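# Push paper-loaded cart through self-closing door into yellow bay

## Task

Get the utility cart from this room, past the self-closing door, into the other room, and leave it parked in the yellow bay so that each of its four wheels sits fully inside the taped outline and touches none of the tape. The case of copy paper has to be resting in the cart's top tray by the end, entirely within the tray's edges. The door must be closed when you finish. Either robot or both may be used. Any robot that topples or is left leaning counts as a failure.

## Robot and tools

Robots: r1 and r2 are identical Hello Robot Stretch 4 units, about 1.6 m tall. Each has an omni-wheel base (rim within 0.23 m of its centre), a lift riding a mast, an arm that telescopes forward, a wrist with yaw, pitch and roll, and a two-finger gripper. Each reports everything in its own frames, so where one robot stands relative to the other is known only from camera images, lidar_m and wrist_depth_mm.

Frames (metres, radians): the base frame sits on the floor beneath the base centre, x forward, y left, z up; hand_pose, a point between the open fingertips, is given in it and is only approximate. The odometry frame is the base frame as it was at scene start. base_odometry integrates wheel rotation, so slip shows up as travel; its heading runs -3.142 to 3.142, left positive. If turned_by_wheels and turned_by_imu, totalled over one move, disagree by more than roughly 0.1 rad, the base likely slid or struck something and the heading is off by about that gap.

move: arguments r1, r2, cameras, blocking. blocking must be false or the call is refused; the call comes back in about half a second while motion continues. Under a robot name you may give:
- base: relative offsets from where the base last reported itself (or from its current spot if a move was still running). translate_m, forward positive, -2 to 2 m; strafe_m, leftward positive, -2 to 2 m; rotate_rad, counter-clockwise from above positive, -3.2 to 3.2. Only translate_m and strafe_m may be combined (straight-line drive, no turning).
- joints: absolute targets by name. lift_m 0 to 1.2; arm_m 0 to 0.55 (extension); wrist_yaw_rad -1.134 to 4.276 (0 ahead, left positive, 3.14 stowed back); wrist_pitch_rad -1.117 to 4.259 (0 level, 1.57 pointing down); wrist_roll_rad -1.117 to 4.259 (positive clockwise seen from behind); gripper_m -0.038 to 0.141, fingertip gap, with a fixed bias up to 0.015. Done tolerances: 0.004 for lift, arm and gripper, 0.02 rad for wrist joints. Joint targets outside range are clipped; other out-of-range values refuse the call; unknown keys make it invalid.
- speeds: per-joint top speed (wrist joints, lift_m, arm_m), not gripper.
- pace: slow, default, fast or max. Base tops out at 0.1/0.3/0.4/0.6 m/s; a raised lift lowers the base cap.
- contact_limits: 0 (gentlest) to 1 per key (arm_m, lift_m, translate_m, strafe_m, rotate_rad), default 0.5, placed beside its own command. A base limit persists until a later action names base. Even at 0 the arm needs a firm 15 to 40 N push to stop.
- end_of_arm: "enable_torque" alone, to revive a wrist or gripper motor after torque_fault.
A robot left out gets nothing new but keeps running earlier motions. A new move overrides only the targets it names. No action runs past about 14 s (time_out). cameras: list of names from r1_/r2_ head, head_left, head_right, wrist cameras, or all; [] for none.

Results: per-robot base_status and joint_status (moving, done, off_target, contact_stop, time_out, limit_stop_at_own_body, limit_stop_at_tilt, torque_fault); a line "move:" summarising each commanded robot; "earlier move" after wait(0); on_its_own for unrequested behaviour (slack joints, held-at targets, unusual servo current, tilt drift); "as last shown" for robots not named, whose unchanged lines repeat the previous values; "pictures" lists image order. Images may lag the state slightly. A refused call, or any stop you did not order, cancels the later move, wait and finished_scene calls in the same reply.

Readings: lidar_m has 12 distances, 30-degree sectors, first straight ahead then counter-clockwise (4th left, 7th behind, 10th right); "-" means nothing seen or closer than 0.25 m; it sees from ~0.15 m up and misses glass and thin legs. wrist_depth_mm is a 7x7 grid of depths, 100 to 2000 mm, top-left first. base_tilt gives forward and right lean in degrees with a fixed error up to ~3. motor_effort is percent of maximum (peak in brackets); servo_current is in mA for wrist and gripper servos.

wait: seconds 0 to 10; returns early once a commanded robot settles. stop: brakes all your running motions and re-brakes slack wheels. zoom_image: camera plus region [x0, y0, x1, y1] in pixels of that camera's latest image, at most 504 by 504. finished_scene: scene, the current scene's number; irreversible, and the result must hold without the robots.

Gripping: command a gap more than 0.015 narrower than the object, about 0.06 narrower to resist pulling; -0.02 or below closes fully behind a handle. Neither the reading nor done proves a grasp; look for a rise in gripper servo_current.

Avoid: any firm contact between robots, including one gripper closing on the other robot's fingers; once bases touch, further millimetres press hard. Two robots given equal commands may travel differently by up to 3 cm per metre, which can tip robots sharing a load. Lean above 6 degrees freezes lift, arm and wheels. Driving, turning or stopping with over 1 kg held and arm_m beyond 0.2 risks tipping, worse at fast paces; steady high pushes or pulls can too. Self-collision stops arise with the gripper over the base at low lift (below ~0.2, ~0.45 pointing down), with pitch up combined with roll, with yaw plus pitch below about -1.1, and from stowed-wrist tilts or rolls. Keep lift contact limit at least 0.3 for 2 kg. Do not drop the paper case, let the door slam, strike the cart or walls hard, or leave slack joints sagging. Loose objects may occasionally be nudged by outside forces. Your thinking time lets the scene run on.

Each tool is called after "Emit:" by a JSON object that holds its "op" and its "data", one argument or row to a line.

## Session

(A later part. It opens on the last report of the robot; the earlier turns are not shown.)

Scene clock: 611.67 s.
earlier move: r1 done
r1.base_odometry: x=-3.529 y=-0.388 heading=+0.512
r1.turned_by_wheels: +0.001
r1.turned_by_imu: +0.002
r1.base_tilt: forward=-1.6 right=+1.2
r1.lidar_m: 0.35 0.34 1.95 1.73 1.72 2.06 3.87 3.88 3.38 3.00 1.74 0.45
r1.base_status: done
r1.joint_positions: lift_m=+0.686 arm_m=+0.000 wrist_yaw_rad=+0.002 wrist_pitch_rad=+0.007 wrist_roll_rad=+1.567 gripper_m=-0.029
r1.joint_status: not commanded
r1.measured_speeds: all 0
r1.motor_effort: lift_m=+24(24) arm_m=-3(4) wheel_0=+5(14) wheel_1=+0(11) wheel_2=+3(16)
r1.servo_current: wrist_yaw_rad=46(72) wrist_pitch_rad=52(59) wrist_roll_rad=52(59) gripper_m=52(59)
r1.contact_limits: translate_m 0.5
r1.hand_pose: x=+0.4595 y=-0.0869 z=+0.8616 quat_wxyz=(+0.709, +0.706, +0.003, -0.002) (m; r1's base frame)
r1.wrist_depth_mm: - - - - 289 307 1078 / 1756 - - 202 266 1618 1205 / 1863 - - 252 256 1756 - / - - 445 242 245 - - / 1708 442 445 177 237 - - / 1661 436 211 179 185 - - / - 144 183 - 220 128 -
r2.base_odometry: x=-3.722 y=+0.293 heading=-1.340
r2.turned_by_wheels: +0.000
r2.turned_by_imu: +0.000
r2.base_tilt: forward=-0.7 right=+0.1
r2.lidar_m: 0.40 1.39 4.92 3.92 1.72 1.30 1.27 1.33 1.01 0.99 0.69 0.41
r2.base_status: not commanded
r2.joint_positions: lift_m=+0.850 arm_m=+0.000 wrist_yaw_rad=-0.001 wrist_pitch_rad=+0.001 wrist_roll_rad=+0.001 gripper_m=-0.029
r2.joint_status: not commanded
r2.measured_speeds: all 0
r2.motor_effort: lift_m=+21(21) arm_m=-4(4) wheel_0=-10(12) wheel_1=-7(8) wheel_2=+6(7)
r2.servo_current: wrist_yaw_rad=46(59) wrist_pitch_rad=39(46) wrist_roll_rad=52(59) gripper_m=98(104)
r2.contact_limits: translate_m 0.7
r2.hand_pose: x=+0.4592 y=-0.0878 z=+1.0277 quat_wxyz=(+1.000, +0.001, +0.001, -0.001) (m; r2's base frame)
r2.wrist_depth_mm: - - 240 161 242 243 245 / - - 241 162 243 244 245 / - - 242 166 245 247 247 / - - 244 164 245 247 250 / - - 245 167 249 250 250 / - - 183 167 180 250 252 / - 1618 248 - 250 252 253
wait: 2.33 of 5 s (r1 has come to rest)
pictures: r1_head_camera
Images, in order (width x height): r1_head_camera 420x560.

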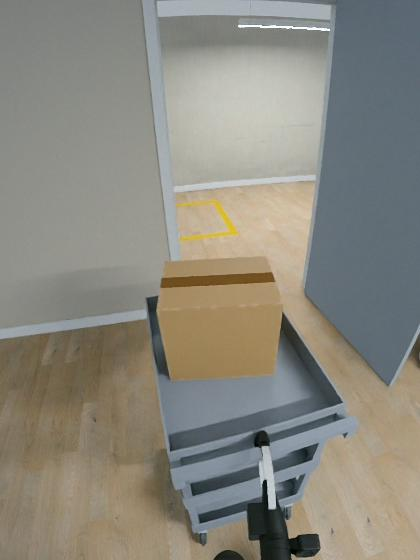

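Emit:
{"op": "move", "data": {
  "blocking": false,
  "cameras": [],
  "r1": {"base":{"translate_m":0.05,"strafe_m":0.25},"contact_limits":{"translate_m":0.5}}
}}

Emit:
{"op": "wait", "data": {
  "seconds": 4,
  "cameras": []
}}

Emit:
{"op": "move", "data": {
  "blocking": false,
  "cameras": [],
  "r1": {"base":{"rotate_rad":-0.1},"pace":"slow"}
}}

Emit:
{"op": "wait", "data": {
  "seconds": 3,
  "cameras": ["r1_head_camera"]
}}

Scene clock: 625.57 s.
move: r1 moving
r1.base_odometry: x=-3.539 y=-0.357 heading=+0.511
r1.turned_by_wheels: -0.001
r1.turned_by_imu: -0.002
r1.base_tilt: forward=-1.6 right=+1.3
r1.lidar_m: 0.32 0.38 1.94 1.69 1.70 2.08 3.77 3.91 3.44 3.01 1.74 0.46
r1.base_status: translate_m moving; strafe_m moving
r1.joint_positions: lift_m=+0.686 arm_m=+0.000 wrist_yaw_rad=-0.004 wrist_pitch_rad=+0.007 wrist_roll_rad=+1.567 gripper_m=-0.029
r1.joint_status: not commanded
r1.measured_speeds: translate_m=+0.025 strafe_m=+0.124 rotate_rad=-0.010 lift_m=+0.000 arm_m=+0.000 wrist_yaw_rad=-0.064 wrist_pitch_rad=+0.000 wrist_roll_rad=+0.000
r1.motor_effort: lift_m=+24(24) arm_m=-3(4) wheel_0=-12(12) wheel_1=+5(10) wheel_2=-8(8)
r1.servo_current: wrist_yaw_rad=46(65) wrist_pitch_rad=52(59) wrist_roll_rad=65(65) gripper_m=52(52)
r1.contact_limits: translate_m 0.5
r1.hand_pose: x=+0.4589 y=-0.0886 z=+0.8616 quat_wxyz=(+0.709, +0.706, +0.001, -0.004) (m; r1's base frame)
r1.wrist_depth_mm: - - - - 300 310 325 / - - - - 277 1576 1182 / 1808 - - - 260 1808 - / 1808 - - 243 248 - - / 1708 439 442 178 237 - - / 1661 436 187 171 180 - - / - 427 427 128 216 127 -
r2: as last shown
r2.turned_by_imu: +0.002
r2.lidar_m: 0.39 1.37 4.92 3.98 1.71 1.31 1.26 1.33 1.00 0.97 0.72 0.39
r2.motor_effort: lift_m=+21(21) arm_m=-4(4) wheel_0=-10(11) wheel_1=-7(8) wheel_2=+6(7)
r2.servo_current: wrist_yaw_rad=46(59) wrist_pitch_rad=39(46) wrist_roll_rad=46(59) gripper_m=91(91)
r2.contact_limits: translate_m 0.7
r2.wrist_depth_mm: - - 239 161 241 244 245 / - - 241 162 243 246 245 / - - 243 166 244 246 247 / - - 244 164 246 247 248 / - - 244 167 247 249 250 / - - 183 166 181 250 252 / - 1618 247 - 250 252 252
pictures: none
No camera images: "cameras" was empty.

Scene clock: 627.33 s.
earlier move: r1 done
r1.base_odometry: x=-3.607 y=-0.145 heading=+0.512
r1.turned_by_wheels: +0.001
r1.turned_by_imu: +0.001
r1.base_tilt: forward=-1.6 right=+1.3
r1.lidar_m: 0.38 1.82 1.67 1.50 1.50 1.79 3.43 3.99 3.65 3.23 1.64 0.43
r1.base_status: done
r1.joint_positions: lift_m=+0.686 arm_m=+0.000 wrist_yaw_rad=-0.003 wrist_pitch_rad=+0.007 wrist_roll_rad=+1.567 gripper_m=-0.029
r1.joint_status: not commanded
r1.measured_speeds: all 0
r1.motor_effort: lift_m=+24(24) arm_m=-4(4) wheel_0=-4(18) wheel_1=+0(10) wheel_2=+1(15)
r1.servo_current: wrist_yaw_rad=52(91) wrist_pitch_rad=52(59) wrist_roll_rad=46(65) gripper_m=46(59)
r1.contact_limits: translate_m 0.5
r1.hand_pose: x=+0.4591 y=-0.0882 z=+0.8616 quat_wxyz=(+0.709, +0.706, +0.002, -0.004) (m; r1's base frame)
r1.wrist_depth_mm: - - - 233 235 1576 - / 1808 - - 233 234 1661 - / 1756 424 433 232 232 - - / - 436 442 171 233 - - / - 452 452 170 232 - - / - 462 206 176 181 - - / - 143 176 - 230 137 -
r2.base_odometry: x=-3.722 y=+0.293 heading=-1.340
r2.turned_by_wheels: +0.000
r2.turned_by_imu: +0.000
r2.base_tilt: forward=-0.7 right=+0.1
r2.lidar_m: 0.41 1.63 4.92 3.94 1.70 1.32 1.26 1.32 1.01 0.99 0.72 0.44
r2.base_status: not commanded
r2.joint_positions: lift_m=+0.850 arm_m=+0.000 wrist_yaw_rad=-0.001 wrist_pitch_rad=+0.001 wrist_roll_rad=+0.001 gripper_m=-0.029
r2.joint_status: not commanded
r2.measured_speeds: all 0
r2.motor_effort: lift_m=+21(21) arm_m=-4(4) wheel_0=-11(11) wheel_1=-7(8) wheel_2=+6(7)
r2.servo_current: wrist_yaw_rad=52(59) wrist_pitch_rad=39(46) wrist_roll_rad=46(59) gripper_m=98(104)
r2.contact_limits: translate_m 0.7
r2.hand_pose: x=+0.4592 y=-0.0878 z=+1.0277 quat_wxyz=(+1.000, +0.001, +0.001, -0.001) (m; r2's base frame)
r2.wrist_depth_mm: - - 239 162 242 243 245 / - - 241 162 243 244 245 / - - 242 166 244 246 247 / - - 244 164 247 248 248 / - - 244 168 247 251 251 / - - 183 167 181 251 252 / - 1708 247 - 251 252 253
wait: 1.77 of 4 s (r1 has come to rest)
pictures: none
No camera images: "cameras" was empty.

Scene clock: 627.83 s.
move: r1 moving
r1.base_odometry: x=-3.607 y=-0.145 heading=+0.422
r1.turned_by_wheels: -0.090
r1.turned_by_imu: -0.091
r1.base_tilt: forward=-1.6 right=+1.3
r1.lidar_m: 0.38 0.40 1.80 1.50 1.51 1.71 2.87 3.97 3.86 3.24 1.90 0.45
r1.base_status: rotate_rad moving
r1.joint_positions: lift_m=+0.686 arm_m=+0.000 wrist_yaw_rad=+0.006 wrist_pitch_rad=+0.007 wrist_roll_rad=+1.567 gripper_m=-0.029
r1.joint_status: not commanded
r1.measured_speeds: translate_m=-0.001 strafe_m=+0.000 rotate_rad=-0.155 lift_m=+0.000 arm_m=+0.000 wrist_yaw_rad=+0.000 wrist_pitch_rad=+0.000 wrist_roll_rad=+0.000
r1.motor_effort: lift_m=+24(24) arm_m=-4(4) wheel_0=+7(9) wheel_1=+2(6) wheel_2=+9(10)
r1.servo_current: wrist_yaw_rad=52(65) wrist_pitch_rad=52(52) wrist_roll_rad=46(65) gripper_m=46(59)
r1.hand_pose: x=+0.4599 y=-0.0856 z=+0.8616 quat_wxyz=(+0.709, +0.706, +0.005, +0.000) (m; r1's base frame)
r1.wrist_depth_mm: - - - 241 243 1576 1229 / 1808 - - 238 242 1756 - / 1756 - 433 236 238 - - / 1708 436 442 235 236 - - / - 445 455 172 233 - - / - 459 455 175 184 - - / - 144 180 - 229 137 -
r2: as last shown
r2.base_tilt: forward=-0.6 right=+0.0
r2.lidar_m: 0.39 1.59 4.92 3.95 1.73 1.32 1.27 1.30 1.00 0.96 0.69 0.44
r2.motor_effort: lift_m=+21(21) arm_m=-4(4) wheel_0=-11(11) wheel_1=-7(8) wheel_2=+7(7)
r2.servo_current: wrist_yaw_rad=39(52) wrist_pitch_rad=33(39) wrist_roll_rad=46(52) gripper_m=98(98)
r2.contact_limits: translate_m 0.7
r2.wrist_depth_mm: - - 238 161 242 243 244 / - - 240 162 243 245 246 / - - 242 166 245 247 248 / - - 243 164 245 248 249 / - - 245 167 247 249 250 / - - 183 166 181 250 254 / - 1708 248 - 251 252 254
pictures: none
No camera images: "cameras" was empty.

Scene clock: 628.27 s.
earlier move: r1 done
r1.base_odometry: x=-3.608 y=-0.145 heading=+0.413
r1.turned_by_wheels: -0.009
r1.turned_by_imu: -0.009
r1.base_tilt: forward=-1.6 right=+1.2
r1.lidar_m: 0.37 1.81 1.80 1.51 1.50 1.72 2.81 3.98 3.89 3.25 1.91 0.44
r1.base_status: done
r1.joint_positions: lift_m=+0.686 arm_m=+0.000 wrist_yaw_rad=+0.003 wrist_pitch_rad=+0.007 wrist_roll_rad=+1.567 gripper_m=-0.029
r1.joint_status: not commanded
r1.measured_speeds: all 0
r1.motor_effort: lift_m=+24(24) arm_m=-4(4) wheel_0=+2(9) wheel_1=+2(6) wheel_2=+1(10)
r1.servo_current: wrist_yaw_rad=52(65) wrist_pitch_rad=59(59) wrist_roll_rad=46(65) gripper_m=52(59)
r1.hand_pose: x=+0.4595 y=-0.0867 z=+0.8616 quat_wxyz=(+0.709, +0.706, +0.004, -0.002) (m; r1's base frame)
r1.wrist_depth_mm: - - - 257 258 1397 1229 / 1921 - - 251 254 1661 - / 1863 - - 243 246 831 - / 1808 439 442 237 240 - - / - 442 445 175 236 - - / 1576 449 209 176 182 - - / - 144 459 - 224 129 -
r2.base_odometry: x=-3.722 y=+0.293 heading=-1.340
r2.turned_by_wheels: +0.000
r2.turned_by_imu: +0.000
r2.base_tilt: forward=-0.7 right=+0.1
r2.lidar_m: 0.41 1.58 4.94 3.93 1.73 1.32 1.25 1.31 1.00 0.99 0.71 0.40
r2.base_status: not commanded
r2.joint_positions: lift_m=+0.850 arm_m=+0.000 wrist_yaw_rad=-0.001 wrist_pitch_rad=+0.001 wrist_roll_rad=+0.001 gripper_m=-0.029
r2.joint_status: not commanded
r2.measured_speeds: all 0
r2.motor_effort: lift_m=+21(21) arm_m=-4(4) wheel_0=-10(11) wheel_1=-7(8) wheel_2=+6(7)
r2.servo_current: wrist_yaw_rad=46(52) wrist_pitch_rad=39(46) wrist_roll_rad=39(52) gripper_m=98(98)
r2.contact_limits: translate_m 0.7
r2.hand_pose: x=+0.4592 y=-0.0878 z=+1.0277 quat_wxyz=(+1.000, +0.001, +0.001, -0.001) (m; r2's base frame)
r2.wrist_depth_mm: - - 240 161 242 243 245 / - - 240 162 243 245 246 / - - 241 166 245 246 248 / - - 243 164 246 247 249 / - - 245 167 247 249 251 / - - 183 167 181 250 251 / - 1708 248 - 251 251 253
wait: 0.43 of 3 s (r1 has come to rest)
pictures: r1_head_camera
Images, in order (width x height): r1_head_camera 420x560.

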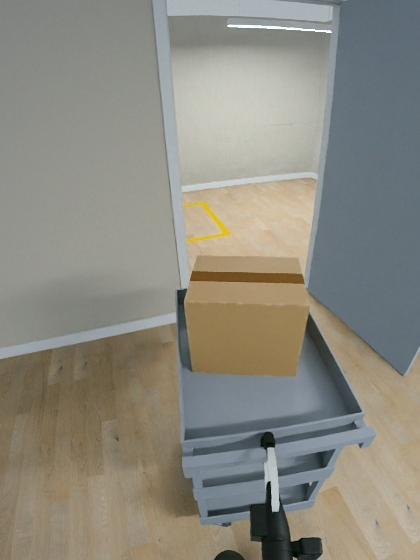

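Emit:
{"op": "move", "data": {
  "blocking": false,
  "cameras": [],
  "r1": {"base":{"translate_m":0.04,"strafe_m":0.26},"contact_limits":{"translate_m":0.5}}
}}

Emit:
{"op": "wait", "data": {
  "seconds": 4,
  "cameras": []
}}

Emit:
{"op": "move", "data": {
  "blocking": false,
  "cameras": [],
  "r1": {"base":{"rotate_rad":-0.17},"pace":"slow"}
}}

Emit:
{"op": "wait", "data": {
  "seconds": 3,
  "cameras": ["r1_head_camera"]
}}

Scene clock: 644.10 s.
move: r1 moving
r1.base_odometry: x=-3.616 y=-0.113 heading=+0.412
r1.turned_by_wheels: -0.001
r1.turned_by_imu: -0.002
r1.base_tilt: forward=-1.6 right=+1.3
r1.lidar_m: 0.36 1.78 1.77 1.45 1.46 1.67 2.79 3.99 3.88 3.26 1.93 0.43
r1.base_status: translate_m moving; strafe_m moving
r1.joint_positions: lift_m=+0.686 arm_m=+0.000 wrist_yaw_rad=-0.003 wrist_pitch_rad=+0.007 wrist_roll_rad=+1.567 gripper_m=-0.029
r1.joint_status: not commanded
r1.measured_speeds: translate_m=+0.019 strafe_m=+0.128 rotate_rad=+0.002 lift_m=+0.000 arm_m=+0.000 wrist_yaw_rad=+0.000 wrist_pitch_rad=+0.000 wrist_roll_rad=+0.000
r1.motor_effort: lift_m=+24(24) arm_m=-4(4) wheel_0=-12(14) wheel_1=+7(9) wheel_2=-4(6)
r1.servo_current: wrist_yaw_rad=52(72) wrist_pitch_rad=59(59) wrist_roll_rad=52(65) gripper_m=52(52)
r1.contact_limits: translate_m 0.5
r1.hand_pose: x=+0.4590 y=-0.0884 z=+0.8616 quat_wxyz=(+0.709, +0.706, +0.001, -0.004) (m; r1's base frame)
r1.wrist_depth_mm: - - - 253 257 1537 1229 / 1863 - - 249 251 1708 - / 1756 - - 243 245 - - / 1708 442 442 238 240 - - / - 442 449 175 234 - - / 1618 452 186 187 180 - - / - 452 455 128 224 128 -
r2: as last shown
r2.turned_by_imu: +0.002
r2.base_tilt: forward=-0.6 right=+0.1
r2.lidar_m: 0.38 1.61 4.94 3.94 1.71 1.30 1.28 1.30 1.02 0.99 0.69 0.45
r2.motor_effort: lift_m=+21(21) arm_m=-4(4) wheel_0=-11(11) wheel_1=-7(8) wheel_2=+7(7)
r2.servo_current: wrist_yaw_rad=46(52) wrist_pitch_rad=46(46) wrist_roll_rad=52(52) gripper_m=98(98)
r2.contact_limits: translate_m 0.7
r2.wrist_depth_mm: - - 239 161 241 243 246 / - - 241 162 243 245 246 / - - 242 166 245 246 248 / - - 243 164 246 248 249 / - - 245 167 247 249 251 / - - 184 167 181 250 251 / - 1708 247 - 251 252 254
pictures: none
No camera images: "cameras" was empty.

Scene clock: 645.87 s.
earlier move: r1 done
r1.base_odometry: x=-3.675 y=+0.109 heading=+0.412
r1.turned_by_wheels: +0.000
r1.turned_by_imu: +0.001
r1.base_tilt: forward=-1.6 right=+1.2
r1.lidar_m: 0.39 1.70 1.53 1.27 1.25 1.42 2.40 4.09 4.17 3.47 1.79 0.41
r1.base_status: done
r1.joint_positions: lift_m=+0.686 arm_m=+0.000 wrist_yaw_rad=-0.003 wrist_pitch_rad=+0.007 wrist_roll_rad=+1.567 gripper_m=-0.029
r1.joint_status: not commanded
r1.measured_speeds: all 0
r1.motor_effort: lift_m=+24(24) arm_m=+2(4) wheel_0=-3(14) wheel_1=+1(10) wheel_2=-2(8)
r1.servo_current: wrist_yaw_rad=39(72) wrist_pitch_rad=52(59) wrist_roll_rad=52(72) gripper_m=52(59)
r1.contact_limits: translate_m 0.5
r1.hand_pose: x=+0.4590 y=-0.0882 z=+0.8616 quat_wxyz=(+0.709, +0.706, +0.002, -0.004) (m; r1's base frame)
r1.wrist_depth_mm: - - - - 206 - - / 1808 402 404 152 210 - - / 1863 413 418 156 215 - - / - 439 442 159 221 - - / - 469 469 163 227 - - / - 496 208 168 181 - - / - 135 159 - 238 137 1229
r2.base_odometry: x=-3.722 y=+0.293 heading=-1.340
r2.turned_by_wheels: +0.000
r2.turned_by_imu: +0.000
r2.base_tilt: forward=-0.6 right=+0.1
r2.lidar_m: 0.40 2.10 4.89 3.94 1.72 1.30 1.26 1.33 1.01 0.97 0.73 0.42
r2.base_status: not commanded
r2.joint_positions: lift_m=+0.850 arm_m=+0.000 wrist_yaw_rad=-0.001 wrist_pitch_rad=+0.001 wrist_roll_rad=+0.001 gripper_m=-0.029
r2.joint_status: not commanded
r2.measured_speeds: all 0
r2.motor_effort: lift_m=+21(21) arm_m=-4(4) wheel_0=-11(11) wheel_1=-7(8) wheel_2=+7(7)
r2.servo_current: wrist_yaw_rad=39(59) wrist_pitch_rad=46(46) wrist_roll_rad=39(65) gripper_m=104(104)
r2.contact_limits: translate_m 0.7
r2.hand_pose: x=+0.4592 y=-0.0878 z=+1.0277 quat_wxyz=(+1.000, +0.001, +0.001, -0.001) (m; r2's base frame)
r2.wrist_depth_mm: - - 239 161 243 243 244 / - - 240 162 243 245 246 / - - 242 166 244 247 248 / - - 244 164 246 248 250 / - - 244 167 248 249 250 / - - 183 166 181 250 251 / - - 249 - 251 252 253
wait: 1.77 of 4 s (r1 has come to rest)
pictures: none
No camera images: "cameras" was empty.

Scene clock: 646.37 s.
move: r1 moving
r1.base_odometry: x=-3.675 y=+0.109 heading=+0.296
r1.turned_by_wheels: -0.117
r1.turned_by_imu: -0.117
r1.base_tilt: forward=-1.6 right=+1.2
r1.lidar_m: 0.40 0.43 1.65 1.27 1.25 1.35 2.06 4.08 4.40 3.56 2.08 0.41
r1.base_status: rotate_rad moving
r1.joint_positions: lift_m=+0.686 arm_m=+0.000 wrist_yaw_rad=+0.005 wrist_pitch_rad=+0.007 wrist_roll_rad=+1.567 gripper_m=-0.029
r1.joint_status: not commanded
r1.measured_speeds: translate_m=+0.002 strafe_m=+0.001 rotate_rad=-0.336 lift_m=+0.000 arm_m=+0.000 wrist_yaw_rad=+0.009 wrist_pitch_rad=+0.000 wrist_roll_rad=+0.000
r1.motor_effort: lift_m=+24(24) arm_m=+3(3) wheel_0=+9(10) wheel_1=+5(7) wheel_2=+6(9)
r1.servo_current: wrist_yaw_rad=65(72) wrist_pitch_rad=52(59) wrist_roll_rad=52(59) gripper_m=52(59)
r1.hand_pose: x=+0.4597 y=-0.0859 z=+0.8616 quat_wxyz=(+0.709, +0.706, +0.004, -0.001) (m; r1's base frame)
r1.wrist_depth_mm: - - - 214 216 1618 - / 1921 - 1921 217 219 - - / 1808 413 421 220 222 - - / - 433 436 163 225 - - / - 462 455 167 228 - - / - 477 469 177 185 - - / - 143 166 - 235 137 -
r2: as last shown
r2.lidar_m: 0.41 2.07 4.91 3.96 1.74 1.32 1.27 1.34 1.02 0.97 0.70 0.43
r2.servo_current: wrist_yaw_rad=52(59) wrist_pitch_rad=33(46) wrist_roll_rad=52(59) gripper_m=98(104)
r2.contact_limits: translate_m 0.7
r2.wrist_depth_mm: - - 240 161 242 243 245 / - - 241 162 244 245 246 / - - 242 166 245 246 248 / - - 243 164 245 248 249 / - - 245 167 247 248 251 / - - 183 167 181 250 253 / - - 247 - 251 252 253
pictures: none
No camera images: "cameras" was empty.

Scene clock: 647.00 s.
earlier move: r1 done
r1.base_odometry: x=-3.675 y=+0.109 heading=+0.243
r1.turned_by_wheels: -0.053
r1.turned_by_imu: -0.053
r1.base_tilt: forward=-1.5 right=+1.2
r1.lidar_m: 0.38 0.39 1.75 1.29 1.26 1.36 1.91 4.08 4.31 3.55 2.10 0.44
r1.base_status: done
r1.joint_positions: lift_m=+0.686 arm_m=+0.000 wrist_yaw_rad=+0.003 wrist_pitch_rad=+0.007 wrist_roll_rad=+1.567 gripper_m=-0.029
r1.joint_status: not commanded
r1.measured_speeds: all 0
r1.motor_effort: lift_m=+24(24) arm_m=-4(4) wheel_0=+0(10) wheel_1=+2(7) wheel_2=+2(9)
r1.servo_current: wrist_yaw_rad=59(72) wrist_pitch_rad=59(59) wrist_roll_rad=39(59) gripper_m=52(59)
r1.hand_pose: x=+0.4595 y=-0.0867 z=+0.8616 quat_wxyz=(+0.709, +0.706, +0.004, -0.002) (m; r1's base frame)
r1.wrist_depth_mm: - - - 235 235 1537 1229 / - - - 232 235 1708 - / 1921 427 430 231 234 - - / 1808 433 436 172 232 - - / - 449 455 171 232 - - / - 462 209 175 182 - - / - 143 180 - 230 137 -
r2.base_odometry: x=-3.722 y=+0.293 heading=-1.340
r2.turned_by_wheels: +0.000
r2.turned_by_imu: +0.000
r2.base_tilt: forward=-0.7 right=+0.0
r2.lidar_m: 0.40 2.10 4.93 3.96 1.73 1.30 1.26 1.34 1.01 0.98 0.73 0.40
r2.base_status: not commanded
r2.joint_positions: lift_m=+0.850 arm_m=+0.000 wrist_yaw_rad=-0.001 wrist_pitch_rad=+0.001 wrist_roll_rad=+0.001 gripper_m=-0.029
r2.joint_status: not commanded
r2.measured_speeds: all 0
r2.motor_effort: lift_m=+21(21) arm_m=-4(4) wheel_0=-11(11) wheel_1=-8(8) wheel_2=+6(7)
r2.servo_current: wrist_yaw_rad=52(59) wrist_pitch_rad=39(46) wrist_roll_rad=39(59) gripper_m=98(104)
r2.contact_limits: translate_m 0.7
r2.hand_pose: x=+0.4592 y=-0.0878 z=+1.0277 quat_wxyz=(+1.000, +0.001, +0.001, -0.001) (m; r2's base frame)
r2.wrist_depth_mm: - - 239 161 242 243 245 / - - 240 162 243 246 246 / - - 241 166 245 247 248 / - - 244 164 246 247 248 / - - 246 167 248 249 250 / - - 183 167 181 251 251 / - - 248 - 250 253 253
wait: 0.63 of 3 s (r1 has come to rest)
pictures: r1_head_camera
Images, in order (width x height): r1_head_camera 420x560.

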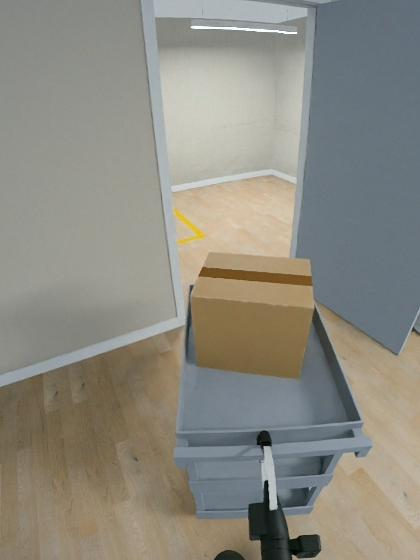

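Emit:
{"op": "move", "data": {
  "blocking": false,
  "cameras": [],
  "r1": {"base":{"translate_m":0.45,"strafe_m":0.08},"contact_limits":{"translate_m":0.5}}
}}

Emit:
{"op": "wait", "data": {
  "seconds": 5,
  "cameras": ["r1_head_camera"]
}}

Scene clock: 653.90 s.
move: r1 moving
r1.base_odometry: x=-3.646 y=+0.122 heading=+0.242
r1.turned_by_wheels: -0.001
r1.turned_by_imu: -0.002
r1.base_tilt: forward=-1.6 right=+1.3
r1.lidar_m: 0.35 1.65 1.75 1.31 1.26 1.36 1.95 4.12 4.36 3.56 2.08 0.44
r1.base_status: translate_m moving; strafe_m moving
r1.joint_positions: lift_m=+0.686 arm_m=+0.000 wrist_yaw_rad=-0.008 wrist_pitch_rad=+0.007 wrist_roll_rad=+1.567 gripper_m=-0.029
r1.joint_status: not commanded
r1.measured_speeds: translate_m=+0.123 strafe_m=+0.021 rotate_rad=-0.006 lift_m=+0.000 arm_m=+0.000 wrist_yaw_rad=-0.047 wrist_pitch_rad=+0.000 wrist_roll_rad=+0.000
r1.motor_effort: lift_m=+24(24) arm_m=+4(4) wheel_0=+5(10) wheel_1=+8(10) wheel_2=-19(19)
r1.servo_current: wrist_yaw_rad=59(65) wrist_pitch_rad=52(52) wrist_roll_rad=33(59) gripper_m=46(52)
r1.contact_limits: translate_m 0.5
r1.hand_pose: x=+0.4585 y=-0.0898 z=+0.8616 quat_wxyz=(+0.709, +0.706, +0.000, -0.006) (m; r1's base frame)
r1.wrist_depth_mm: - - - 248 248 1499 1255 / - - - 242 245 1661 - / - - 439 239 240 831 - / 1863 436 442 176 236 - - / 1708 442 445 172 231 - - / - 452 187 169 182 - - / - 449 459 131 223 - -
r2: as last shown
r2.turned_by_imu: +0.001
r2.base_tilt: forward=-0.6 right=+0.1
r2.lidar_m: 0.39 2.10 4.93 3.92 1.73 1.33 1.28 1.28 1.02 1.00 0.71 0.46
r2.motor_effort: lift_m=+21(21) arm_m=-4(4) wheel_0=-11(11) wheel_1=-7(8) wheel_2=+6(7)
r2.servo_current: wrist_yaw_rad=46(52) wrist_pitch_rad=39(46) wrist_roll_rad=52(59) gripper_m=98(98)
r2.contact_limits: translate_m 0.7
r2.wrist_depth_mm: - - 239 161 242 243 245 / - - 241 163 244 245 245 / - - 241 166 244 247 247 / - - 244 164 246 248 249 / - - 245 167 248 249 250 / - - 183 166 181 250 253 / - - 247 - 250 251 252
pictures: none
No camera images: "cameras" was empty.

Scene clock: 656.40 s.
earlier move: r1 done
r1.base_odometry: x=-3.258 y=+0.295 heading=+0.243
r1.turned_by_wheels: +0.002
r1.turned_by_imu: +0.003
r1.base_tilt: forward=-1.6 right=+1.3
r1.lidar_m: 0.34 0.35 1.34 1.44 1.40 1.47 2.09 4.52 4.54 3.43 1.54 0.45
r1.base_status: done
r1.joint_positions: lift_m=+0.686 arm_m=+0.000 wrist_yaw_rad=+0.002 wrist_pitch_rad=+0.007 wrist_roll_rad=+1.567 gripper_m=-0.029
r1.joint_status: not commanded
r1.measured_speeds: all 0
r1.motor_effort: lift_m=+24(24) arm_m=-3(4) wheel_0=+5(13) wheel_1=+2(11) wheel_2=+1(21)
r1.servo_current: wrist_yaw_rad=46(72) wrist_pitch_rad=46(59) wrist_roll_rad=52(72) gripper_m=46(59)
r1.contact_limits: translate_m 0.5
r1.hand_pose: x=+0.4594 y=-0.0870 z=+0.8616 quat_wxyz=(+0.709, +0.706, +0.003, -0.002) (m; r1's base frame)
r1.wrist_depth_mm: - - - - 273 1336 1160 / - - - 259 260 1708 - / - - - 249 251 1863 - / - 439 439 240 244 - - / - 439 442 177 236 - - / - 442 211 180 184 - - / - 144 182 - 221 136 -
r2.base_odometry: x=-3.722 y=+0.293 heading=-1.340
r2.turned_by_wheels: +0.000
r2.turned_by_imu: +0.000
r2.base_tilt: forward=-0.7 right=+0.1
r2.lidar_m: 0.41 3.70 4.93 3.96 1.70 1.31 1.25 1.33 1.01 0.95 0.70 0.42
r2.base_status: not commanded
r2.joint_positions: lift_m=+0.850 arm_m=+0.000 wrist_yaw_rad=-0.001 wrist_pitch_rad=+0.001 wrist_roll_rad=+0.001 gripper_m=-0.029
r2.joint_status: not commanded
r2.measured_speeds: all 0
r2.motor_effort: lift_m=+21(21) arm_m=-4(4) wheel_0=-11(11) wheel_1=-7(8) wheel_2=+6(7)
r2.servo_current: wrist_yaw_rad=46(52) wrist_pitch_rad=33(46) wrist_roll_rad=52(59) gripper_m=91(104)
r2.contact_limits: translate_m 0.7
r2.hand_pose: x=+0.4592 y=-0.0878 z=+1.0277 quat_wxyz=(+1.000, +0.001, +0.001, -0.001) (m; r2's base frame)
r2.wrist_depth_mm: - - 240 161 242 243 245 / - - 242 162 243 244 245 / - - 243 166 245 246 247 / - - 245 164 246 248 249 / - - 246 167 247 249 250 / - - 183 167 180 250 251 / - - 247 - 250 252 254
wait: 2.50 of 5 s (r1 has come to rest)
pictures: r1_head_camera
Images, in order (width x height): r1_head_camera 420x560.

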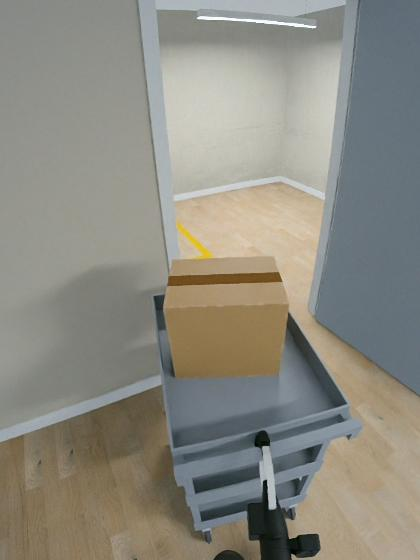

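Emit:
{"op": "move", "data": {
  "blocking": false,
  "cameras": [],
  "r1": {"base":{"translate_m":-0.13},"contact_limits":{"translate_m":0.5}}
}}

Emit:
{"op": "wait", "data": {
  "seconds": 4,
  "cameras": []
}}

Emit:
{"op": "move", "data": {
  "blocking": false,
  "cameras": [],
  "r1": {"base":{"translate_m":0.03,"strafe_m":0.24},"contact_limits":{"translate_m":0.5}}
}}

Emit:
{"op": "wait", "data": {
  "seconds": 4,
  "cameras": ["r1_head_camera"]
}}

Scene clock: 678.67 s.
move: r1 moving
r1.base_odometry: x=-3.288 y=+0.287 heading=+0.243
r1.turned_by_wheels: +0.000
r1.turned_by_imu: -0.002
r1.base_tilt: forward=-1.5 right=+1.3
r1.lidar_m: 0.34 0.36 1.37 1.43 1.39 1.46 2.12 4.50 4.55 3.44 1.56 0.45
r1.base_status: translate_m moving
r1.joint_positions: lift_m=+0.686 arm_m=+0.000 wrist_yaw_rad=+0.003 wrist_pitch_rad=+0.007 wrist_roll_rad=+1.567 gripper_m=-0.029
r1.joint_status: not commanded
r1.measured_speeds: translate_m=-0.122 strafe_m=+0.000 rotate_rad=-0.005 lift_m=+0.000 arm_m=+0.000 wrist_yaw_rad=-0.015 wrist_pitch_rad=+0.000 wrist_roll_rad=+0.000
r1.motor_effort: lift_m=+24(24) arm_m=-3(4) wheel_0=-8(10) wheel_1=-7(9) wheel_2=+11(16)
r1.servo_current: wrist_yaw_rad=39(65) wrist_pitch_rad=52(52) wrist_roll_rad=46(72) gripper_m=46(59)
r1.contact_limits: translate_m 0.5
r1.hand_pose: x=+0.4596 y=-0.0865 z=+0.8616 quat_wxyz=(+0.709, +0.706, +0.004, -0.002) (m; r1's base frame)
r1.wrist_depth_mm: - - - - 272 1397 1160 / - - - 259 260 1661 - / - - - 250 252 1756 - / - 442 449 240 244 - - / - 439 442 177 237 - - / - 445 206 175 181 - - / - 436 449 127 222 138 -
r2: as last shown
r2.turned_by_imu: +0.003
r2.lidar_m: 0.37 3.70 4.90 3.94 1.70 1.29 1.28 1.32 1.02 0.97 0.73 0.45
r2.servo_current: wrist_yaw_rad=46(52) wrist_pitch_rad=33(46) wrist_roll_rad=52(59) gripper_m=98(98)
r2.contact_limits: translate_m 0.7
r2.wrist_depth_mm: - - 238 161 243 243 245 / - - 241 162 243 245 247 / - - 243 166 245 246 247 / - - 243 164 246 247 249 / - - 246 167 248 248 251 / - - 183 166 181 250 252 / - - 247 - 250 252 253
pictures: none
No camera images: "cameras" was empty.

Scene clock: 679.90 s.
earlier move: r1 done
r1.base_odometry: x=-3.384 y=+0.263 heading=+0.243
r1.turned_by_wheels: +0.000
r1.turned_by_imu: +0.000
r1.base_tilt: forward=-1.6 right=+1.2
r1.lidar_m: 0.35 0.37 1.47 1.39 1.34 1.43 2.05 4.40 4.63 3.50 1.59 0.45
r1.base_status: done
r1.joint_positions: lift_m=+0.686 arm_m=+0.000 wrist_yaw_rad=+0.003 wrist_pitch_rad=+0.007 wrist_roll_rad=+1.567 gripper_m=-0.029
r1.joint_status: not commanded
r1.measured_speeds: all 0
r1.motor_effort: lift_m=+24(24) arm_m=-3(4) wheel_0=-4(11) wheel_1=-2(9) wheel_2=+2(16)
r1.servo_current: wrist_yaw_rad=52(65) wrist_pitch_rad=52(59) wrist_roll_rad=39(72) gripper_m=46(59)
r1.contact_limits: translate_m 0.5
r1.hand_pose: x=+0.4595 y=-0.0867 z=+0.8616 quat_wxyz=(+0.709, +0.706, +0.004, -0.002) (m; r1's base frame)
r1.wrist_depth_mm: - - - 254 256 1430 1229 / 1708 - - 249 250 1661 - / - - - 243 244 - - / - 439 442 237 241 - - / - 445 449 175 235 - - / - 449 205 176 181 - - / - 144 459 - 226 - -
r2.base_odometry: x=-3.722 y=+0.293 heading=-1.340
r2.turned_by_wheels: +0.000
r2.turned_by_imu: +0.000
r2.base_tilt: forward=-0.7 right=+0.1
r2.lidar_m: 0.39 3.69 4.93 3.94 1.72 1.32 1.28 1.31 1.01 0.97 0.68 0.44
r2.base_status: not commanded
r2.joint_positions: lift_m=+0.850 arm_m=+0.000 wrist_yaw_rad=-0.001 wrist_pitch_rad=+0.001 wrist_roll_rad=+0.001 gripper_m=-0.029
r2.joint_status: not commanded
r2.measured_speeds: all 0
r2.motor_effort: lift_m=+21(21) arm_m=-4(4) wheel_0=-11(11) wheel_1=-7(8) wheel_2=+6(7)
r2.servo_current: wrist_yaw_rad=46(52) wrist_pitch_rad=33(46) wrist_roll_rad=46(59) gripper_m=91(98)
r2.contact_limits: translate_m 0.7
r2.hand_pose: x=+0.4592 y=-0.0878 z=+1.0277 quat_wxyz=(+1.000, +0.001, +0.001, -0.001) (m; r2's base frame)
r2.wrist_depth_mm: - - 240 161 242 243 245 / - - 241 162 243 244 245 / - - 242 166 245 246 247 / - - 243 164 246 248 249 / - - 245 168 249 249 251 / - - 184 167 181 251 252 / - - 247 - 250 253 252
wait: 1.23 of 4 s (r1 has come to rest)
pictures: none
No camera images: "cameras" was empty.

Scene clock: 680.40 s.
move: r1 moving
r1.base_odometry: x=-3.388 y=+0.297 heading=+0.242
r1.turned_by_wheels: -0.001
r1.turned_by_imu: -0.001
r1.base_tilt: forward=-1.6 right=+1.3
r1.lidar_m: 0.35 1.37 1.44 1.35 1.33 1.39 2.00 4.42 4.66 3.51 1.66 0.44
r1.base_status: translate_m moving; strafe_m moving
r1.joint_positions: lift_m=+0.686 arm_m=+0.000 wrist_yaw_rad=-0.004 wrist_pitch_rad=+0.007 wrist_roll_rad=+1.567 gripper_m=-0.029
r1.joint_status: not commanded
r1.measured_speeds: translate_m=+0.016 strafe_m=+0.131 rotate_rad=-0.005 lift_m=+0.000 arm_m=+0.000 wrist_yaw_rad=-0.028 wrist_pitch_rad=+0.000 wrist_roll_rad=+0.000
r1.motor_effort: lift_m=+24(24) arm_m=-3(4) wheel_0=-15(15) wheel_1=+9(9) wheel_2=-5(5)
r1.servo_current: wrist_yaw_rad=46(72) wrist_pitch_rad=52(59) wrist_roll_rad=52(59) gripper_m=46(59)
r1.contact_limits: translate_m 0.5
r1.hand_pose: x=+0.4589 y=-0.0886 z=+0.8616 quat_wxyz=(+0.709, +0.706, +0.001, -0.004) (m; r1's base frame)
r1.wrist_depth_mm: - - - 259 264 1430 1205 / 1661 - - 254 255 1576 - / - - - 247 248 1808 - / - 439 445 240 243 - - / - 439 445 175 236 - - / - 445 187 177 181 - - / - 445 449 148 224 128 -
r2: as last shown
r2.base_tilt: forward=-0.6 right=+0.1
r2.lidar_m: 0.40 3.70 4.91 4.00 1.71 1.31 1.26 1.33 1.02 0.96 0.69 0.42
r2.motor_effort: lift_m=+21(21) arm_m=-4(4) wheel_0=-10(11) wheel_1=-7(8) wheel_2=+6(7)
r2.servo_current: wrist_yaw_rad=39(52) wrist_pitch_rad=39(46) wrist_roll_rad=46(59) gripper_m=91(98)
r2.contact_limits: translate_m 0.7
r2.wrist_depth_mm: - - 239 162 242 244 245 / - - 241 162 243 244 247 / - - 243 166 245 246 248 / - - 244 164 246 247 250 / - - 246 167 248 250 250 / - - 184 167 181 251 252 / - - 246 - 251 251 254
pictures: none
No camera images: "cameras" was empty.

Scene clock: 682.07 s.
earlier move: r1 done
r1.base_odometry: x=-3.412 y=+0.504 heading=+0.243
r1.turned_by_wheels: +0.001
r1.turned_by_imu: +0.001
r1.base_tilt: forward=-1.6 right=+1.3
r1.lidar_m: 0.41 1.25 1.32 1.18 1.14 1.22 1.73 4.55 4.80 3.69 1.78 0.42
r1.base_status: done
r1.joint_positions: lift_m=+0.686 arm_m=+0.000 wrist_yaw_rad=-0.003 wrist_pitch_rad=+0.007 wrist_roll_rad=+1.567 gripper_m=-0.029
r1.joint_status: not commanded
r1.measured_speeds: all 0
r1.motor_effort: lift_m=+24(24) arm_m=+4(4) wheel_0=-2(15) wheel_1=+0(10) wheel_2=-1(11)
r1.servo_current: wrist_yaw_rad=46(85) wrist_pitch_rad=52(59) wrist_roll_rad=52(72) gripper_m=52(59)
r1.contact_limits: translate_m 0.5
r1.hand_pose: x=+0.4590 y=-0.0882 z=+0.8616 quat_wxyz=(+0.709, +0.706, +0.002, -0.004) (m; r1's base frame)
r1.wrist_depth_mm: - - - 209 213 1537 - / - - 580 156 215 - - / - 415 418 217 220 - - / - 439 442 162 224 - - / - 455 459 164 227 - - / - 484 207 169 181 - - / - 143 158 - 235 128 -
r2.base_odometry: x=-3.722 y=+0.293 heading=-1.340
r2.turned_by_wheels: +0.000
r2.turned_by_imu: +0.000
r2.base_tilt: forward=-0.6 right=+0.1
r2.lidar_m: 0.39 3.70 4.90 3.96 1.74 1.29 1.26 1.32 1.01 0.99 0.69 0.42
r2.base_status: not commanded
r2.joint_positions: lift_m=+0.850 arm_m=+0.000 wrist_yaw_rad=-0.001 wrist_pitch_rad=+0.001 wrist_roll_rad=+0.001 gripper_m=-0.029
r2.joint_status: not commanded
r2.measured_speeds: all 0
r2.motor_effort: lift_m=+21(21) arm_m=-4(4) wheel_0=-11(11) wheel_1=-7(8) wheel_2=+7(7)
r2.servo_current: wrist_yaw_rad=46(59) wrist_pitch_rad=39(46) wrist_roll_rad=52(65) gripper_m=91(98)
r2.contact_limits: translate_m 0.7
r2.hand_pose: x=+0.4592 y=-0.0878 z=+1.0277 quat_wxyz=(+1.000, +0.001, +0.001, -0.001) (m; r2's base frame)
r2.wrist_depth_mm: - - 239 161 242 245 245 / - - 240 162 243 244 246 / - - 242 166 245 247 248 / - - 244 164 246 247 249 / - - 245 167 247 249 250 / - - 183 167 180 250 253 / - - 247 - 251 252 253
wait: 1.67 of 4 s (r1 has come to rest)
pictures: r1_head_camera
Images, in order (width x height): r1_head_camera 420x560.

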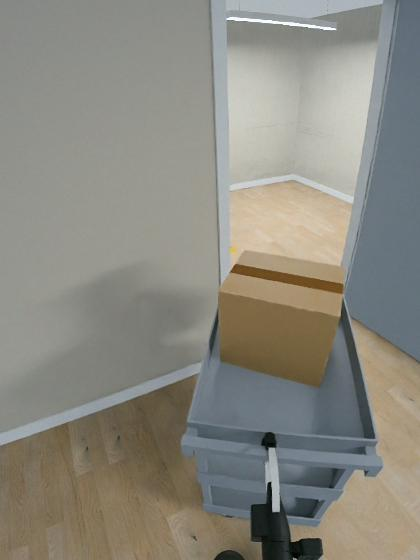

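Emit:
{"op": "move", "data": {
  "blocking": false,
  "cameras": [],
  "r1": {"base":{"translate_m":0.03,"strafe_m":0.1},"contact_limits":{"translate_m":0.5}}
}}

Emit:
{"op": "wait", "data": {
  "seconds": 4,
  "cameras": []
}}

Emit:
{"op": "move", "data": {
  "blocking": false,
  "cameras": [],
  "r1": {"base":{"rotate_rad":-0.2},"pace":"slow"}
}}

Emit:
{"op": "wait", "data": {
  "seconds": 3,
  "cameras": []
}}

Emit:
{"op": "move", "data": {
  "blocking": false,
  "cameras": [],
  "r1": {"base":{"translate_m":0.03,"strafe_m":0.1},"contact_limits":{"translate_m":0.5}}
}}

Emit:
{"op": "wait", "data": {
  "seconds": 4,
  "cameras": ["r1_head_camera"]
}}

Scene clock: 691.57 s.
move: r1 moving
r1.base_odometry: x=-3.411 y=+0.536 heading=+0.242
r1.turned_by_wheels: -0.001
r1.turned_by_imu: -0.002
r1.base_tilt: forward=-1.6 right=+1.3
r1.lidar_m: 0.39 1.22 1.29 1.16 1.12 1.19 1.73 4.57 4.81 3.71 1.81 0.39
r1.base_status: translate_m moving; strafe_m moving
r1.joint_positions: lift_m=+0.686 arm_m=+0.000 wrist_yaw_rad=-0.004 wrist_pitch_rad=+0.007 wrist_roll_rad=+1.567 gripper_m=-0.029
r1.joint_status: not commanded
r1.measured_speeds: translate_m=+0.036 strafe_m=+0.121 rotate_rad=+0.007 lift_m=+0.000 arm_m=+0.000 wrist_yaw_rad=+0.000 wrist_pitch_rad=+0.000 wrist_roll_rad=+0.000
r1.motor_effort: lift_m=+24(24) arm_m=+4(4) wheel_0=-13(13) wheel_1=+8(10) wheel_2=-9(9)
r1.servo_current: wrist_yaw_rad=39(59) wrist_pitch_rad=46(52) wrist_roll_rad=59(59) gripper_m=46(52)
r1.contact_limits: translate_m 0.5
r1.hand_pose: x=+0.4589 y=-0.0887 z=+0.8616 quat_wxyz=(+0.709, +0.706, +0.001, -0.004) (m; r1's base frame)
r1.wrist_depth_mm: - - - 152 210 - - / - 433 418 154 213 - - / - 415 418 215 217 - - / - 436 442 160 222 - - / - 462 466 163 227 - - / - 492 187 168 181 - - / - 136 166 124 236 128 -
r2: as last shown
r2.turned_by_imu: +0.001
r2.lidar_m: 0.41 3.72 4.92 3.94 1.72 1.32 1.28 1.32 1.02 0.97 0.72 0.46
r2.motor_effort: lift_m=+21(21) arm_m=-4(4) wheel_0=-11(11) wheel_1=-7(8) wheel_2=+6(7)
r2.servo_current: wrist_yaw_rad=39(65) wrist_pitch_rad=39(39) wrist_roll_rad=52(59) gripper_m=98(98)
r2.contact_limits: translate_m 0.7
r2.wrist_depth_mm: - - 240 161 242 244 245 / - - 242 162 243 245 246 / - - 242 166 244 247 247 / - - 244 165 245 248 249 / - - 245 167 248 249 251 / - - 184 167 181 249 252 / - - 247 - 251 251 252
pictures: none
No camera images: "cameras" was empty.

Scene clock: 692.63 s.
earlier move: r1 done
r1.base_odometry: x=-3.407 y=+0.608 heading=+0.242
r1.turned_by_wheels: +0.000
r1.turned_by_imu: +0.001
r1.base_tilt: forward=-1.6 right=+1.3
r1.lidar_m: 0.42 1.17 1.25 1.10 1.08 1.12 1.64 4.61 4.86 3.78 0.46 0.38
r1.base_status: done
r1.joint_positions: lift_m=+0.686 arm_m=+0.000 wrist_yaw_rad=-0.003 wrist_pitch_rad=+0.007 wrist_roll_rad=+1.567 gripper_m=-0.029
r1.joint_status: not commanded
r1.measured_speeds: all 0
r1.motor_effort: lift_m=+24(24) arm_m=+4(4) wheel_0=-3(14) wheel_1=+0(10) wheel_2=-4(10)
r1.servo_current: wrist_yaw_rad=52(65) wrist_pitch_rad=46(52) wrist_roll_rad=52(59) gripper_m=52(59)
r1.contact_limits: translate_m 0.5
r1.hand_pose: x=+0.4590 y=-0.0882 z=+0.8616 quat_wxyz=(+0.709, +0.706, +0.002, -0.004) (m; r1's base frame)
r1.wrist_depth_mm: 1708 - 574 - 194 - - / - 387 387 - 201 - - / - 413 415 147 208 - - / - 449 445 154 216 - - / - 473 484 158 224 - - / - - 186 167 181 - - / - 136 159 - 241 128 -
r2.base_odometry: x=-3.722 y=+0.293 heading=-1.340
r2.turned_by_wheels: +0.000
r2.turned_by_imu: +0.000
r2.base_tilt: forward=-0.6 right=+0.1
r2.lidar_m: 0.37 3.69 4.93 3.94 1.70 1.31 1.27 1.33 1.01 0.97 0.71 0.41
r2.base_status: not commanded
r2.joint_positions: lift_m=+0.850 arm_m=+0.000 wrist_yaw_rad=-0.001 wrist_pitch_rad=+0.001 wrist_roll_rad=+0.001 gripper_m=-0.029
r2.joint_status: not commanded
r2.measured_speeds: all 0
r2.motor_effort: lift_m=+21(21) arm_m=-4(4) wheel_0=-11(11) wheel_1=-7(8) wheel_2=+6(7)
r2.servo_current: wrist_yaw_rad=46(65) wrist_pitch_rad=33(52) wrist_roll_rad=52(59) gripper_m=98(104)
r2.contact_limits: translate_m 0.7
r2.hand_pose: x=+0.4592 y=-0.0878 z=+1.0277 quat_wxyz=(+1.000, +0.001, +0.001, -0.001) (m; r2's base frame)
r2.wrist_depth_mm: - - 241 161 242 245 245 / - - 241 162 243 245 246 / - - 242 166 245 247 247 / - - 242 164 247 248 249 / - - 245 167 247 249 250 / - - 183 167 180 250 252 / - - 248 - 251 252 253
wait: 1.07 of 4 s (r1 has come to rest)
pictures: none
No camera images: "cameras" was empty.

Scene clock: 693.13 s.
move: r1 moving
r1.base_odometry: x=-3.407 y=+0.608 heading=+0.121
r1.turned_by_wheels: -0.122
r1.turned_by_imu: -0.122
r1.base_tilt: forward=-1.6 right=+1.2
r1.lidar_m: 0.40 0.43 1.21 1.15 1.06 1.09 1.45 3.36 4.70 3.89 1.84 0.40
r1.base_status: rotate_rad moving
r1.joint_positions: lift_m=+0.686 arm_m=+0.000 wrist_yaw_rad=+0.004 wrist_pitch_rad=+0.007 wrist_roll_rad=+1.567 gripper_m=-0.029
r1.joint_status: not commanded
r1.measured_speeds: translate_m=+0.001 strafe_m=-0.001 rotate_rad=-0.416 lift_m=+0.000 arm_m=+0.000 wrist_yaw_rad=+0.000 wrist_pitch_rad=+0.000 wrist_roll_rad=+0.000
r1.motor_effort: lift_m=+24(24) arm_m=+4(4) wheel_0=+8(12) wheel_1=+7(8) wheel_2=+6(7)
r1.servo_current: wrist_yaw_rad=52(72) wrist_pitch_rad=52(52) wrist_roll_rad=59(65) gripper_m=52(52)
r1.hand_pose: x=+0.4596 y=-0.0862 z=+0.8616 quat_wxyz=(+0.709, +0.706, +0.004, -0.001) (m; r1's base frame)
r1.wrist_depth_mm: - - - 146 203 - - / - 480 466 150 207 - - / - 404 410 153 212 - - / - 433 439 157 218 - - / - 459 462 161 224 - - / - 496 484 166 187 - - / - 136 166 - 236 128 -
r2: as last shown
r2.lidar_m: 0.40 3.71 4.93 3.98 1.73 1.31 1.26 1.32 1.00 0.98 0.70 0.42
r2.servo_current: wrist_yaw_rad=46(59) wrist_pitch_rad=46(46) wrist_roll_rad=46(52) gripper_m=98(98)
r2.contact_limits: translate_m 0.7
r2.wrist_depth_mm: - - 240 161 242 242 244 / - - 240 163 243 245 247 / - - 243 166 245 245 248 / - - 245 164 246 248 249 / - - 245 167 248 249 250 / - - 183 166 180 250 252 / - - 248 - 250 252 253
pictures: none
No camera images: "cameras" was empty.

Scene clock: 693.83 s.
earlier move: r1 done
r1.base_odometry: x=-3.407 y=+0.608 heading=+0.043
r1.turned_by_wheels: -0.078
r1.turned_by_imu: -0.078
r1.base_tilt: forward=-1.6 right=+1.3
r1.lidar_m: 0.39 0.41 1.19 1.18 1.07 1.08 1.34 2.83 4.66 4.02 1.87 0.42
r1.base_status: done
r1.joint_positions: lift_m=+0.686 arm_m=+0.000 wrist_yaw_rad=+0.002 wrist_pitch_rad=+0.007 wrist_roll_rad=+1.567 gripper_m=-0.029
r1.joint_status: not commanded
r1.measured_speeds: all 0
r1.motor_effort: lift_m=+24(24) arm_m=+0(4) wheel_0=+1(12) wheel_1=+3(8) wheel_2=+3(7)
r1.servo_current: wrist_yaw_rad=59(72) wrist_pitch_rad=52(52) wrist_roll_rad=46(65) gripper_m=46(52)
r1.hand_pose: x=+0.4594 y=-0.0870 z=+0.8616 quat_wxyz=(+0.709, +0.706, +0.003, -0.002) (m; r1's base frame)
r1.wrist_depth_mm: - - - 234 235 1499 1229 / - - - 233 235 1618 - / 1808 427 484 232 232 - - / - 433 433 171 233 - - / - 445 449 170 231 - - / - 455 207 178 181 - - / - 144 473 - 229 128 -
r2.base_odometry: x=-3.722 y=+0.293 heading=-1.340
r2.turned_by_wheels: +0.000
r2.turned_by_imu: +0.000
r2.base_tilt: forward=-0.6 right=+0.1
r2.lidar_m: 0.38 3.71 4.93 3.97 1.72 1.31 1.27 1.35 1.01 0.96 0.72 0.43
r2.base_status: not commanded
r2.joint_positions: lift_m=+0.850 arm_m=+0.000 wrist_yaw_rad=-0.001 wrist_pitch_rad=+0.001 wrist_roll_rad=+0.001 gripper_m=-0.029
r2.joint_status: not commanded
r2.measured_speeds: all 0
r2.motor_effort: lift_m=+21(21) arm_m=-4(4) wheel_0=-11(11) wheel_1=-7(8) wheel_2=+6(7)
r2.servo_current: wrist_yaw_rad=46(59) wrist_pitch_rad=39(46) wrist_roll_rad=39(52) gripper_m=91(98)
r2.contact_limits: translate_m 0.7
r2.hand_pose: x=+0.4592 y=-0.0878 z=+1.0277 quat_wxyz=(+1.000, +0.001, +0.001, -0.001) (m; r2's base frame)
r2.wrist_depth_mm: - - 238 161 243 244 245 / - - 241 162 244 245 246 / - - 242 166 245 247 248 / - - 243 164 247 248 250 / - - 245 168 248 249 250 / - - 183 167 181 250 253 / - - 246 - 252 253 254
wait: 0.70 of 3 s (r1 has come to rest)
pictures: none
No camera images: "cameras" was empty.

Scene clock: 694.33 s.
move: r1 moving
r1.base_odometry: x=-3.399 y=+0.639 heading=+0.042
r1.turned_by_wheels: -0.001
r1.turned_by_imu: -0.001
r1.base_tilt: forward=-1.6 right=+1.3
r1.lidar_m: 0.37 0.42 1.15 1.16 1.04 1.06 1.35 2.76 4.66 4.04 1.88 0.44
r1.base_status: translate_m moving; strafe_m moving
r1.joint_positions: lift_m=+0.686 arm_m=+0.000 wrist_yaw_rad=-0.005 wrist_pitch_rad=+0.007 wrist_roll_rad=+1.567 gripper_m=-0.029
r1.joint_status: not commanded
r1.measured_speeds: translate_m=+0.035 strafe_m=+0.119 rotate_rad=-0.003 lift_m=+0.000 arm_m=+0.000 wrist_yaw_rad=-0.004 wrist_pitch_rad=+0.000 wrist_roll_rad=+0.000
r1.motor_effort: lift_m=+24(24) arm_m=+0(3) wheel_0=-12(12) wheel_1=+10(10) wheel_2=-9(9)
r1.servo_current: wrist_yaw_rad=46(59) wrist_pitch_rad=52(52) wrist_roll_rad=52(59) gripper_m=52(52)
r1.contact_limits: translate_m 0.5
r1.hand_pose: x=+0.4588 y=-0.0889 z=+0.8616 quat_wxyz=(+0.709, +0.706, +0.001, -0.004) (m; r1's base frame)
r1.wrist_depth_mm: - - - - 231 1464 1205 / 1808 - - - 231 1576 - / 1756 421 424 169 231 - - / - 433 436 169 230 - - / - 445 449 168 231 - - / - 462 187 168 181 - - / - 144 477 129 229 128 -
r2: as last shown
r2.base_tilt: forward=-0.6 right=+0.0
r2.lidar_m: 0.38 3.72 4.91 3.95 1.70 1.28 1.27 1.33 0.99 0.98 0.70 0.44
r2.servo_current: wrist_yaw_rad=39(46) wrist_pitch_rad=39(39) wrist_roll_rad=46(52) gripper_m=98(98)
r2.contact_limits: translate_m 0.7
r2.wrist_depth_mm: - - 240 161 241 244 245 / - - 241 162 244 245 246 / - - 242 166 245 246 247 / - - 244 164 245 248 250 / - - 244 167 247 249 250 / - - 183 167 180 251 252 / - - 247 - 250 252 253
pictures: none
No camera images: "cameras" was empty.

Scene clock: 695.40 s.
earlier move: r1 done
r1.base_odometry: x=-3.381 y=+0.709 heading=+0.043
r1.turned_by_wheels: +0.001
r1.turned_by_imu: +0.001
r1.base_tilt: forward=-1.6 right=+1.3
r1.lidar_m: 0.41 0.43 1.11 1.12 1.00 1.02 1.28 2.66 4.74 4.09 1.91 0.42
r1.base_status: done
r1.joint_positions: lift_m=+0.686 arm_m=+0.000 wrist_yaw_rad=-0.003 wrist_pitch_rad=+0.007 wrist_roll_rad=+1.567 gripper_m=-0.029
r1.joint_status: not commanded
r1.measured_speeds: all 0
r1.motor_effort: lift_m=+24(24) arm_m=+4(4) wheel_0=+0(12) wheel_1=+2(10) wheel_2=-2(12)
r1.servo_current: wrist_yaw_rad=52(65) wrist_pitch_rad=46(59) wrist_roll_rad=46(59) gripper_m=52(52)
r1.contact_limits: translate_m 0.5
r1.hand_pose: x=+0.4590 y=-0.0882 z=+0.8616 quat_wxyz=(+0.709, +0.706, +0.002, -0.004) (m; r1's base frame)
r1.wrist_depth_mm: - - - 210 212 1537 - / 1708 - - 157 216 - - / - 413 415 217 220 - - / - 430 436 161 223 - - / - 452 459 164 226 - - / - 477 210 168 183 - - / - 143 166 - 235 128 -
r2.base_odometry: x=-3.722 y=+0.293 heading=-1.340
r2.turned_by_wheels: +0.000
r2.turned_by_imu: +0.000
r2.base_tilt: forward=-0.6 right=+0.1
r2.lidar_m: 0.42 3.66 4.89 3.94 1.74 1.32 1.28 1.33 1.00 0.99 0.70 0.41
r2.base_status: not commanded
r2.joint_positions: lift_m=+0.850 arm_m=+0.000 wrist_yaw_rad=-0.001 wrist_pitch_rad=+0.001 wrist_roll_rad=+0.001 gripper_m=-0.029
r2.joint_status: not commanded
r2.measured_speeds: all 0
r2.motor_effort: lift_m=+21(21) arm_m=-4(4) wheel_0=-11(11) wheel_1=-7(8) wheel_2=+6(7)
r2.servo_current: wrist_yaw_rad=39(52) wrist_pitch_rad=39(46) wrist_roll_rad=52(59) gripper_m=98(98)
r2.contact_limits: translate_m 0.7
r2.hand_pose: x=+0.4592 y=-0.0878 z=+1.0277 quat_wxyz=(+1.000, +0.001, +0.001, -0.001) (m; r2's base frame)
r2.wrist_depth_mm: - - 239 161 242 244 245 / - - 241 162 244 244 246 / - - 241 166 245 247 247 / - - 244 164 247 248 249 / - - 246 167 248 249 251 / - - 183 166 180 250 252 / - - 247 - 250 251 253
wait: 1.07 of 4 s (r1 has come to rest)
pictures: r1_head_camera
Images, in order (width x height): r1_head_camera 420x560.

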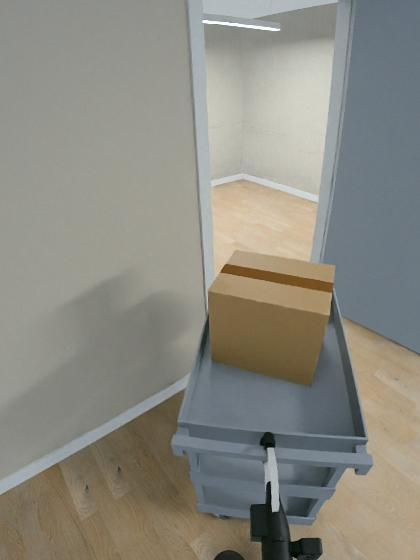

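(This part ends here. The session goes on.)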